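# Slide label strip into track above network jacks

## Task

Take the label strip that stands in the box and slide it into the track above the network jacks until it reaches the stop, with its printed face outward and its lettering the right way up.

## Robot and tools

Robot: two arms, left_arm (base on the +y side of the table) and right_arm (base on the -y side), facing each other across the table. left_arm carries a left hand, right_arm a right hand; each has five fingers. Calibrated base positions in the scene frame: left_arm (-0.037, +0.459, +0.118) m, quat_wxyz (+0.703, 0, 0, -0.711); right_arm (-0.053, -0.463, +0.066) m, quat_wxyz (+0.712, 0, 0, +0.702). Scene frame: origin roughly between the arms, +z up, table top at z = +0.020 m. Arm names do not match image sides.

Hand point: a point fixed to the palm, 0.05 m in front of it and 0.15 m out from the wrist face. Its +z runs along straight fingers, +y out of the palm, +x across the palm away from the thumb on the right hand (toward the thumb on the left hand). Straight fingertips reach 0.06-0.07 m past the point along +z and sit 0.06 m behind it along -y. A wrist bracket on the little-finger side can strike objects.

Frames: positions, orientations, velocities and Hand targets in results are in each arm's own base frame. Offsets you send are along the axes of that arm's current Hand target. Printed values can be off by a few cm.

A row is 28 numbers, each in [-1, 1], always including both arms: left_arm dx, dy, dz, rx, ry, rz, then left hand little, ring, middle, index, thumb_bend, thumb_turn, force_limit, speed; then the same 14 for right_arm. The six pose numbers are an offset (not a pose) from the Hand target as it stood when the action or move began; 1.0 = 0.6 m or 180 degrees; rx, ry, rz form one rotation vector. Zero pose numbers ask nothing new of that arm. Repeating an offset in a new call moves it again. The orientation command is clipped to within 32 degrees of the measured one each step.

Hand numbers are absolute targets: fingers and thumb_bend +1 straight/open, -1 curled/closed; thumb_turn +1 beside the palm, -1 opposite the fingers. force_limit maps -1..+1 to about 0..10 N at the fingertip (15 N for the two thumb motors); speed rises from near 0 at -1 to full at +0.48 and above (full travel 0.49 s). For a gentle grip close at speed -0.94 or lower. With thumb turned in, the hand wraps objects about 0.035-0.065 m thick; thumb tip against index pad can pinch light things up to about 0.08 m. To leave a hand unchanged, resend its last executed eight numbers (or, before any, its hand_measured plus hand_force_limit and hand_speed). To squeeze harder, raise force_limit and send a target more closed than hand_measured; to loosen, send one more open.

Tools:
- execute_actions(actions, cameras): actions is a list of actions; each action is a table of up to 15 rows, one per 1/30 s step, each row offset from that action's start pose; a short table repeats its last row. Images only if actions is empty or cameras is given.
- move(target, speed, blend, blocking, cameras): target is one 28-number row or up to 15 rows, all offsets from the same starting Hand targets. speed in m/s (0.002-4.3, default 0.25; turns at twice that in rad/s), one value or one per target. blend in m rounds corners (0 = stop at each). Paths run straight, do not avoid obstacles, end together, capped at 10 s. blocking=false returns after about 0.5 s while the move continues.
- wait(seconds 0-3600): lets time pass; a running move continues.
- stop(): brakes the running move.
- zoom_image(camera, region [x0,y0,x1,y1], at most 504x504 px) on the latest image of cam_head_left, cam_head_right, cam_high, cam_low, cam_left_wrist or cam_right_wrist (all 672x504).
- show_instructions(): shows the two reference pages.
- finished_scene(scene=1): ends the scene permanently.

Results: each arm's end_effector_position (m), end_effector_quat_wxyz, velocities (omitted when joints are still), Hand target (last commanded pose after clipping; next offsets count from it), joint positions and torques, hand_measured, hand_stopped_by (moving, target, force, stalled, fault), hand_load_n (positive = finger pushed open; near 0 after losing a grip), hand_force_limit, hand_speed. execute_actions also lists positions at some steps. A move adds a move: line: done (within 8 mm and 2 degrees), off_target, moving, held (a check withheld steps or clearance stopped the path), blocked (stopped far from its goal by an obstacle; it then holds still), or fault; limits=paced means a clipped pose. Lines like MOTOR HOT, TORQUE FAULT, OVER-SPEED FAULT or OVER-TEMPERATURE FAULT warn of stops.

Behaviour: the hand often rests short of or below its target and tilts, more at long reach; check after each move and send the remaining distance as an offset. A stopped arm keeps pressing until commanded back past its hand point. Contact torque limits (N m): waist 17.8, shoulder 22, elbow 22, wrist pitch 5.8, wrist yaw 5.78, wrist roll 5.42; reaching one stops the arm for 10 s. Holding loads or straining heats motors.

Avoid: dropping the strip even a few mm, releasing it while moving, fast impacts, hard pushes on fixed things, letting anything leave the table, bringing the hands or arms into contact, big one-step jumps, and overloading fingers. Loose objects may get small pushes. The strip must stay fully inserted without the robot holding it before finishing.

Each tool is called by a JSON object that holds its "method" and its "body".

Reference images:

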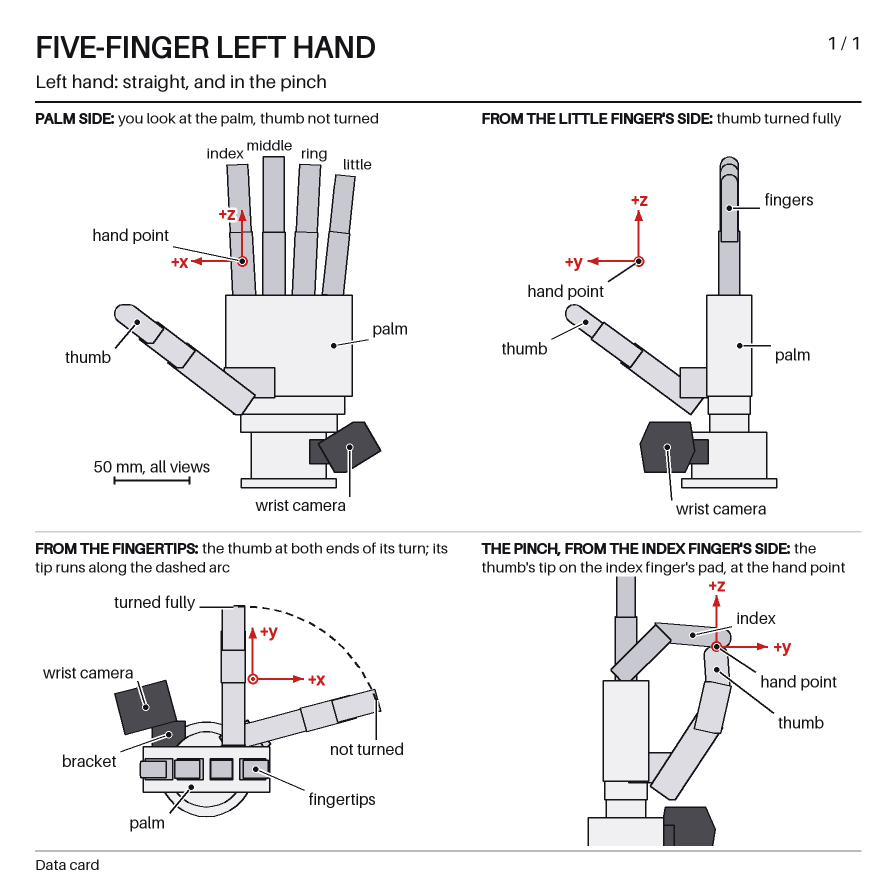

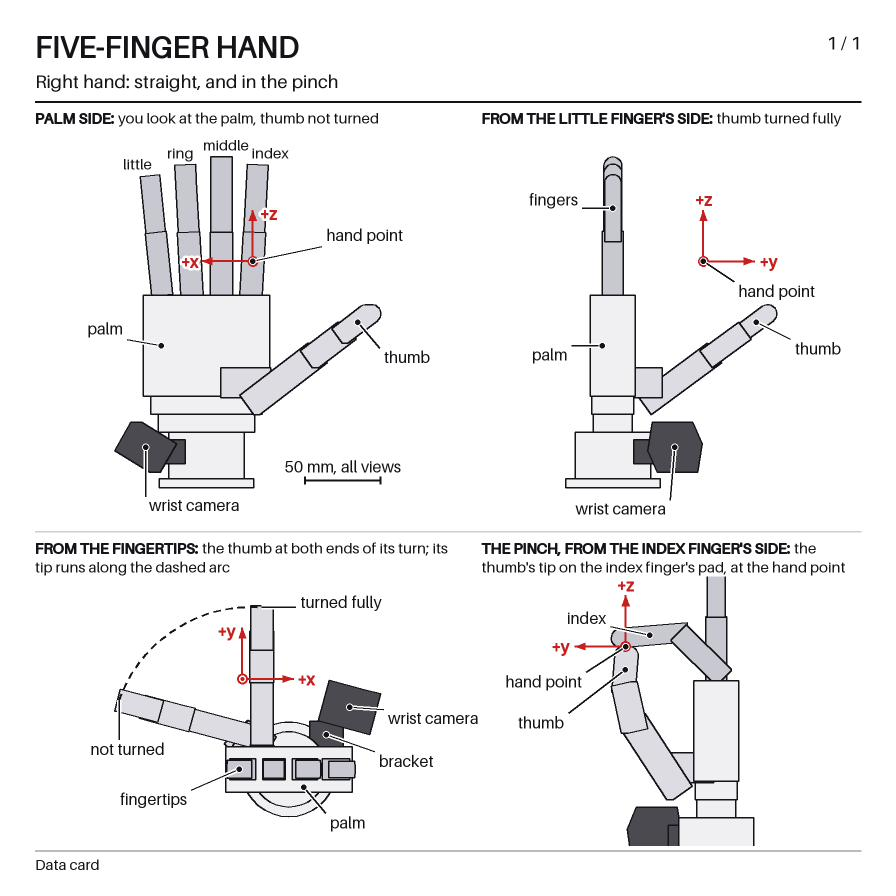

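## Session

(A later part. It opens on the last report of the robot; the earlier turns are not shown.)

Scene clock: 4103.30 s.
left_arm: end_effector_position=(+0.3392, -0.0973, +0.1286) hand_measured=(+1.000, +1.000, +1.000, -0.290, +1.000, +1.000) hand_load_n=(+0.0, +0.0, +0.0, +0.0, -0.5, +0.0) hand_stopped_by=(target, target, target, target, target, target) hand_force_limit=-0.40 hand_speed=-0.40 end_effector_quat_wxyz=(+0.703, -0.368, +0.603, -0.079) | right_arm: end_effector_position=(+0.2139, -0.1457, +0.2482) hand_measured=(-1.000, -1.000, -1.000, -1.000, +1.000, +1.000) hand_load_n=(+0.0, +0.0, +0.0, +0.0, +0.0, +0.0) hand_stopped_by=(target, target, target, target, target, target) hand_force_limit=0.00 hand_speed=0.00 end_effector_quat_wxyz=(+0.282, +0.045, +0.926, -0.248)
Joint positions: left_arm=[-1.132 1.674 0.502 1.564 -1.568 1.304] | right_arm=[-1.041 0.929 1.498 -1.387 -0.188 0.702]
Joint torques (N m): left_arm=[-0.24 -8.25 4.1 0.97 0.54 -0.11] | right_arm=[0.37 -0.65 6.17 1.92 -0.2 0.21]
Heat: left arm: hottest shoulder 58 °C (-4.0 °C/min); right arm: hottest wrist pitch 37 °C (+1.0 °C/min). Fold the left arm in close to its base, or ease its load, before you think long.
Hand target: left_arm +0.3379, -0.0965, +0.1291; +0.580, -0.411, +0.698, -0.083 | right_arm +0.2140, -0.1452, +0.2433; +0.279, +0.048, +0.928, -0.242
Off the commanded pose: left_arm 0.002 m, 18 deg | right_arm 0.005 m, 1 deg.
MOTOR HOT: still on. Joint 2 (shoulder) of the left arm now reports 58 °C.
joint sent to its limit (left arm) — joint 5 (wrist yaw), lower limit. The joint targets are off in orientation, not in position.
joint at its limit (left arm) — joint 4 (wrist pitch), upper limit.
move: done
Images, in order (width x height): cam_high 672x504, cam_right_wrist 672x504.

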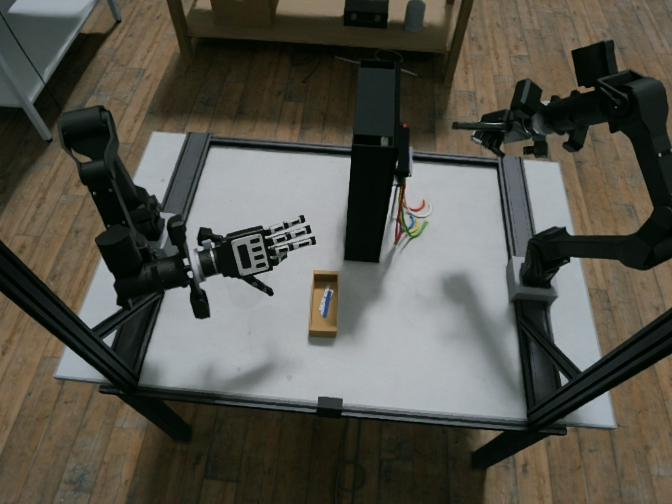

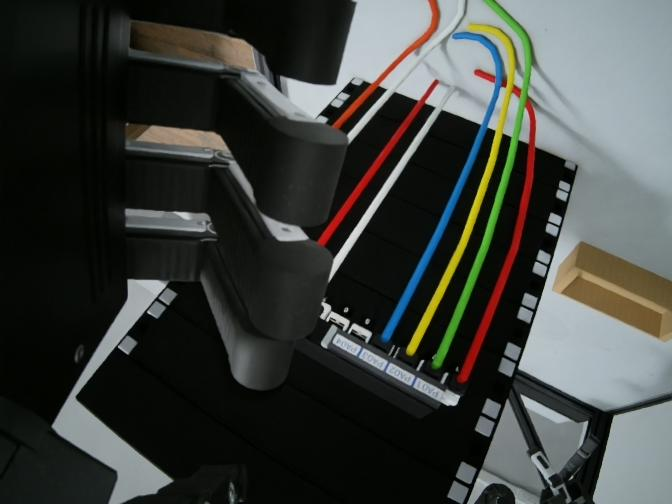

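{"method": "zoom_image", "body": {"camera": "cam_right_wrist", "region": [310, 310, 370, 360]}}

{"method": "move", "body": {"target": [0,0,0,0,0,0,1,1,1,-0.29,1,1,-0.4,-0.4,-0.022,-0.02,0.08,0,0,0,-1,-1,-1,-1,1,1,0,0], "speed": 0.1, "cameras": ["cam_right_wrist","cam_high","cam_low"]}}

Scaled by 8.400 from the camera's image (finer frame: 960x720).

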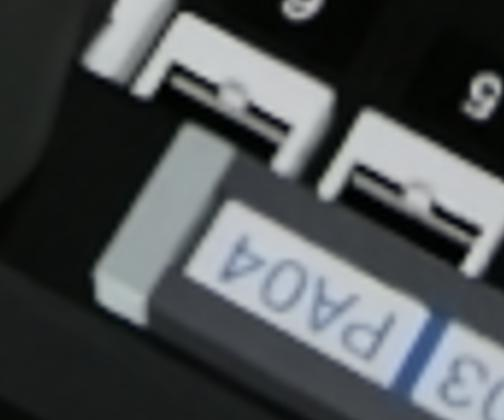

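Scene clock: 4116.50 s.
left_arm: end_effector_position=(+0.3392, -0.0973, +0.1286) hand_measured=(+1.000, +1.000, +1.000, -0.290, +1.000, +1.000) hand_load_n=(+0.0, +0.0, +0.0, +0.0, +0.0, +0.0) hand_stopped_by=(target, target, target, target, target, target) hand_force_limit=-0.40 hand_speed=-0.40 end_effector_quat_wxyz=(+0.703, -0.368, +0.603, -0.079) | right_arm: end_effector_position=(+0.2457, -0.1785, +0.2275) hand_measured=(-1.000, -1.000, -1.000, -1.000, +1.000, +1.000) hand_load_n=(+0.0, +0.0, +0.0, +0.0, +0.0, +0.0) hand_stopped_by=(target, target, target, target, target, target) hand_force_limit=0.00 hand_speed=0.00 end_effector_quat_wxyz=(+0.284, +0.045, +0.925, -0.250)
Joint positions: left_arm=[-1.132 1.674 0.502 1.564 -1.568 1.304] | right_arm=[-0.956 0.996 1.393 -1.2 -0.129 0.766]
Joint torques (N m): left_arm=[-0.21 -8.24 4.17 0.99 0.55 -0.09] | right_arm=[0.17 -0.83 7.28 1.87 -0.1 0.23]
Heat: left arm: hottest shoulder 57 °C (-4.0 °C/min); right arm: hottest wrist pitch 39 °C (+3.0 °C/min). Fold the left arm in close to its base, or ease its load, before you think long.
Hand target: left_arm +0.3379, -0.0965, +0.1291; +0.580, -0.411, +0.698, -0.082 | right_arm +0.2461, -0.1780, +0.2206; +0.279, +0.048, +0.928, -0.242
Off the commanded pose: left_arm 0.002 m, 18 deg | right_arm 0.007 m, 1 deg.
MOTOR HOT: still on. Joint 2 (shoulder) of the left arm now reports 57 °C.
joint sent to its limit (left arm) — joint 5 (wrist yaw), lower limit. The joint targets are off in orientation, not in position.
joint at its limit (left arm) — joint 4 (wrist pitch), upper limit.
move: done
Images, in order (width x height): cam_high 672x504, cam_low 672x504, cam_right_wrist 672x504.

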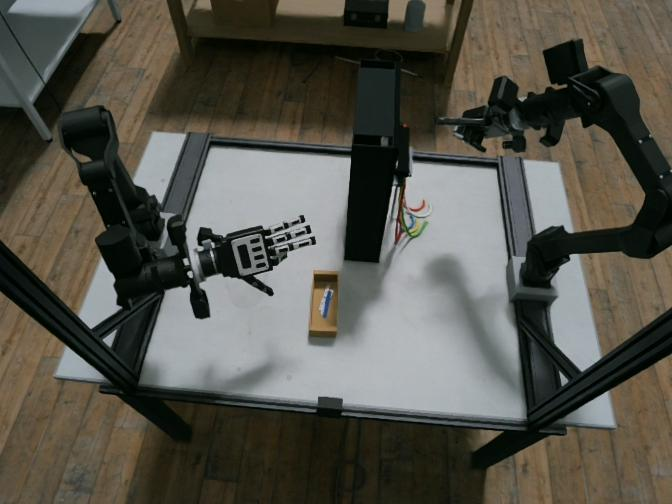

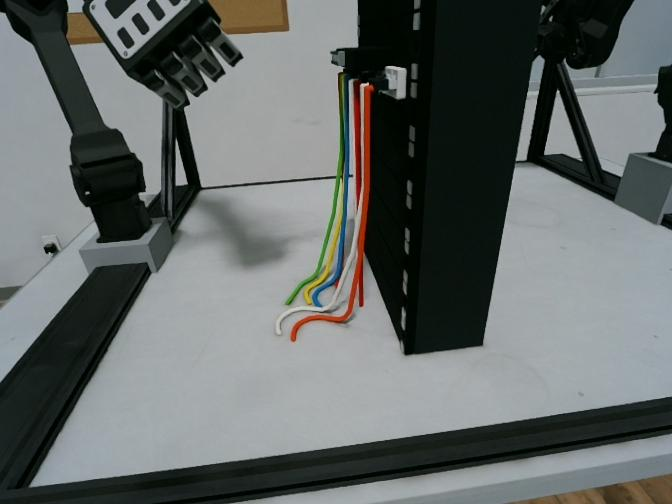

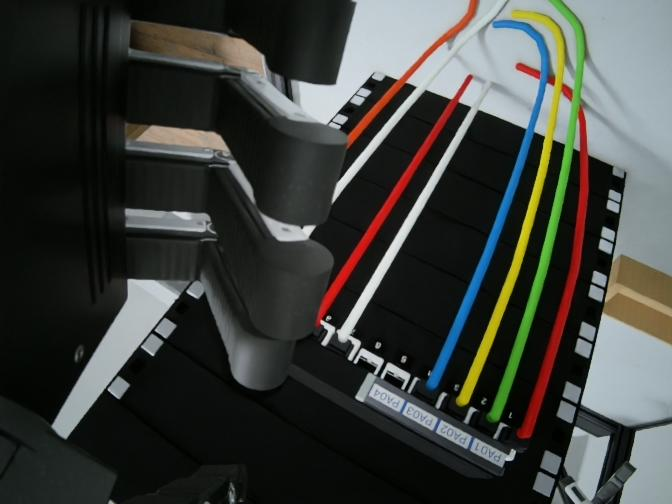

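{"method": "zoom_image", "body": {"camera": "cam_right_wrist", "region": [345, 360, 415, 420]}}

{"method": "zoom_image", "body": {"camera": "cam_right_wrist", "region": [465, 420, 535, 480]}}

Scaled by 7.200 from the camera's image (finer frame: 960x720).

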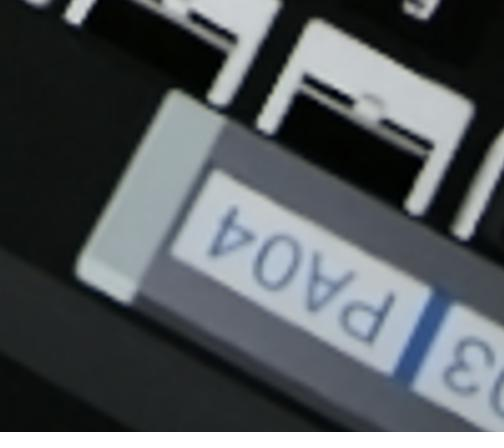

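Scaled by 7.200 from the camera's image (finer frame: 960x720).

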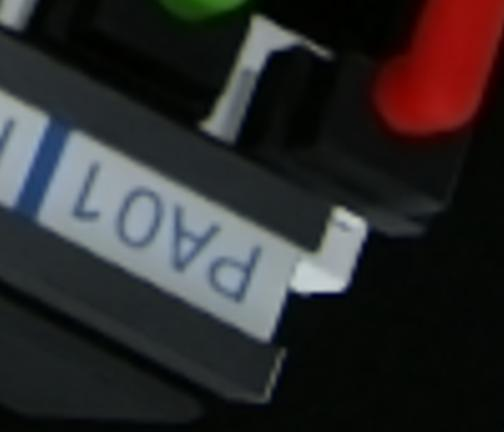

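{"method": "zoom_image", "body": {"camera": "cam_right_wrist", "region": [360, 375, 385, 400]}}

{"method": "zoom_image", "body": {"camera": "cam_right_wrist", "region": [495, 450, 520, 475]}}

Scaled by 20.160 from the camera's image (finer frame: 960x720).

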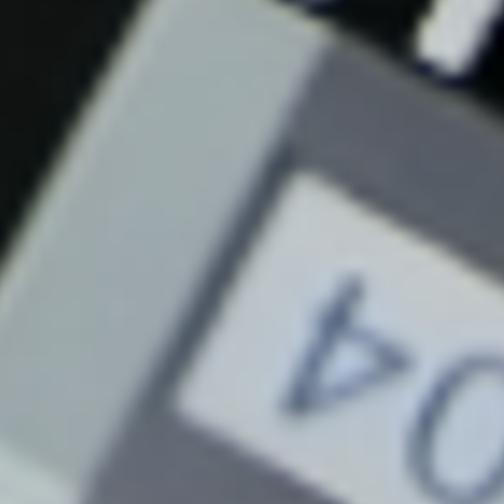

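Scaled by 20.160 from the camera's image (finer frame: 960x720).

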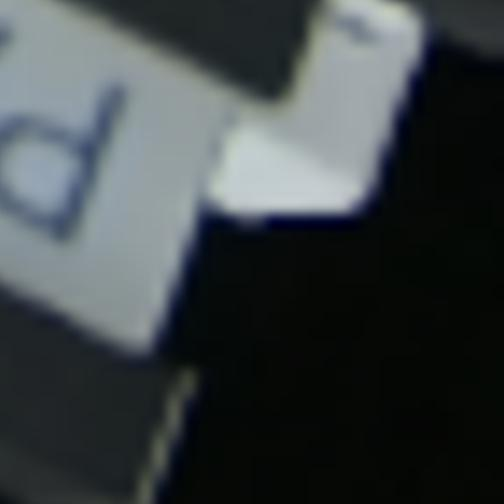

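{"method": "move", "body": {"target": [0,0,0,0,0,0,1,1,1,-0.29,1,1,-0.4,-0.4,0.02,0.02,0.06,0,0,0,-1,-1,-1,-1,1,1,0,0], "speed": 0.1, "cameras": ["cam_right_wrist","cam_high","cam_low"]}}

Scene clock: 4213.63 s.
left_arm: end_effector_position=(+0.3392, -0.0973, +0.1286) hand_measured=(+1.000, +1.000, +1.000, -0.290, +1.000, +1.000) hand_load_n=(+0.0, +0.0, +0.0, +0.0, +0.0, +0.0) hand_stopped_by=(target, target, target, target, target, target) hand_force_limit=-0.40 hand_speed=-0.40 end_effector_quat_wxyz=(+0.703, -0.368, +0.603, -0.079) | right_arm: end_effector_position=(+0.2574, -0.1874, +0.1875) hand_measured=(-1.000, -1.000, -1.000, -1.000, +1.000, +1.000) hand_load_n=(+0.0, +0.0, +0.0, +0.0, +0.0, +0.0) hand_stopped_by=(target, target, target, target, target, target) hand_force_limit=0.00 hand_speed=0.00 end_effector_quat_wxyz=(+0.281, +0.046, +0.926, -0.246)
Joint positions: left_arm=[-1.132 1.674 0.502 1.564 -1.568 1.304] | right_arm=[-0.925 0.974 1.209 -1.046 -0.109 0.788]
Joint torques (N m): left_arm=[-0.18 -8.27 4.12 1.01 0.54 -0.09] | right_arm=[0.48 -2.68 7.55 1.91 -0.09 0.25]
Heat: left arm: hottest shoulder 54 °C (-2.0 °C/min); right arm: hottest elbow 37 °C (+0.0 °C/min). Fold the left arm in close to its base, or ease its load, before you think long.
Hand target: left_arm +0.3379, -0.0965, +0.1291; +0.580, -0.411, +0.698, -0.082 | right_arm +0.2565, -0.1852, +0.1829; +0.279, +0.048, +0.928, -0.242
Off the commanded pose: left_arm 0.002 m, 18 deg | right_arm 0.005 m, 1 deg.
MOTOR HOT: still on. Joint 2 (shoulder) of the left arm now reports 54 °C.
joint sent to its limit (left arm) — joint 5 (wrist yaw), lower limit. The joint targets are off in orientation, not in position.
joint at its limit (left arm) — joint 4 (wrist pitch), upper limit.
move: done
Images, in order (width x height): cam_high 672x504, cam_low 672x504, cam_right_wrist 672x504.

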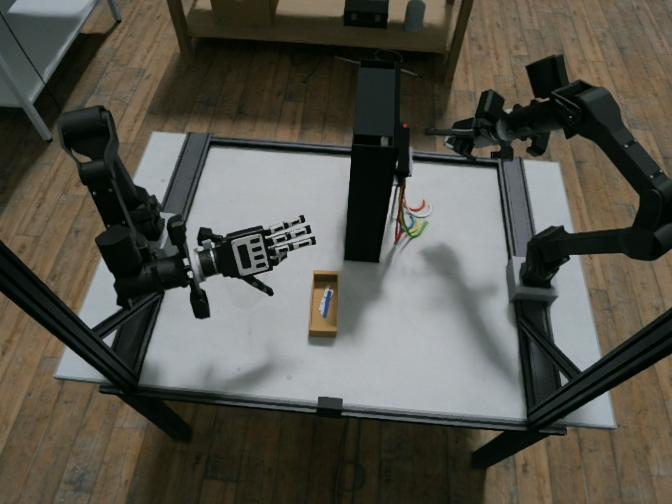

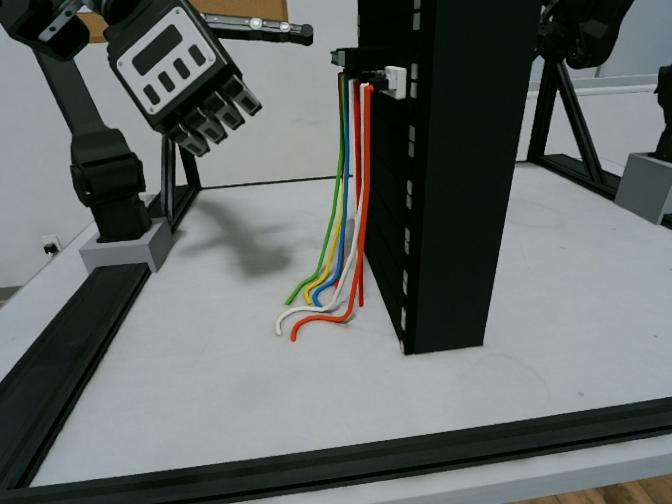

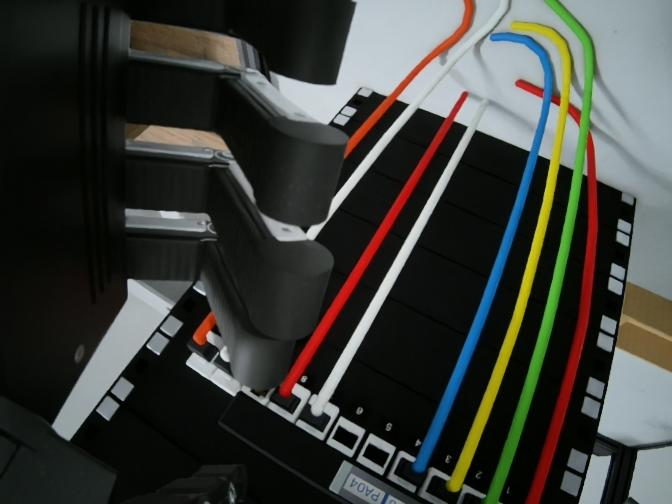

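{"method": "zoom_image", "body": {"camera": "cam_right_wrist", "region": [330, 450, 390, 504]}}

Scaled by 8.400 from the camera's image (finer frame: 960x720).

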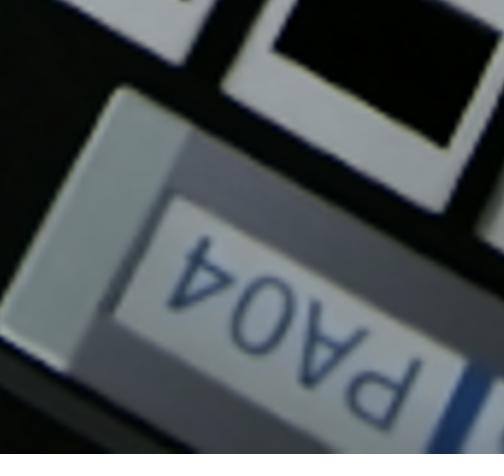

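{"method": "finished_scene", "body": {}}

The scene is finished: the task was done.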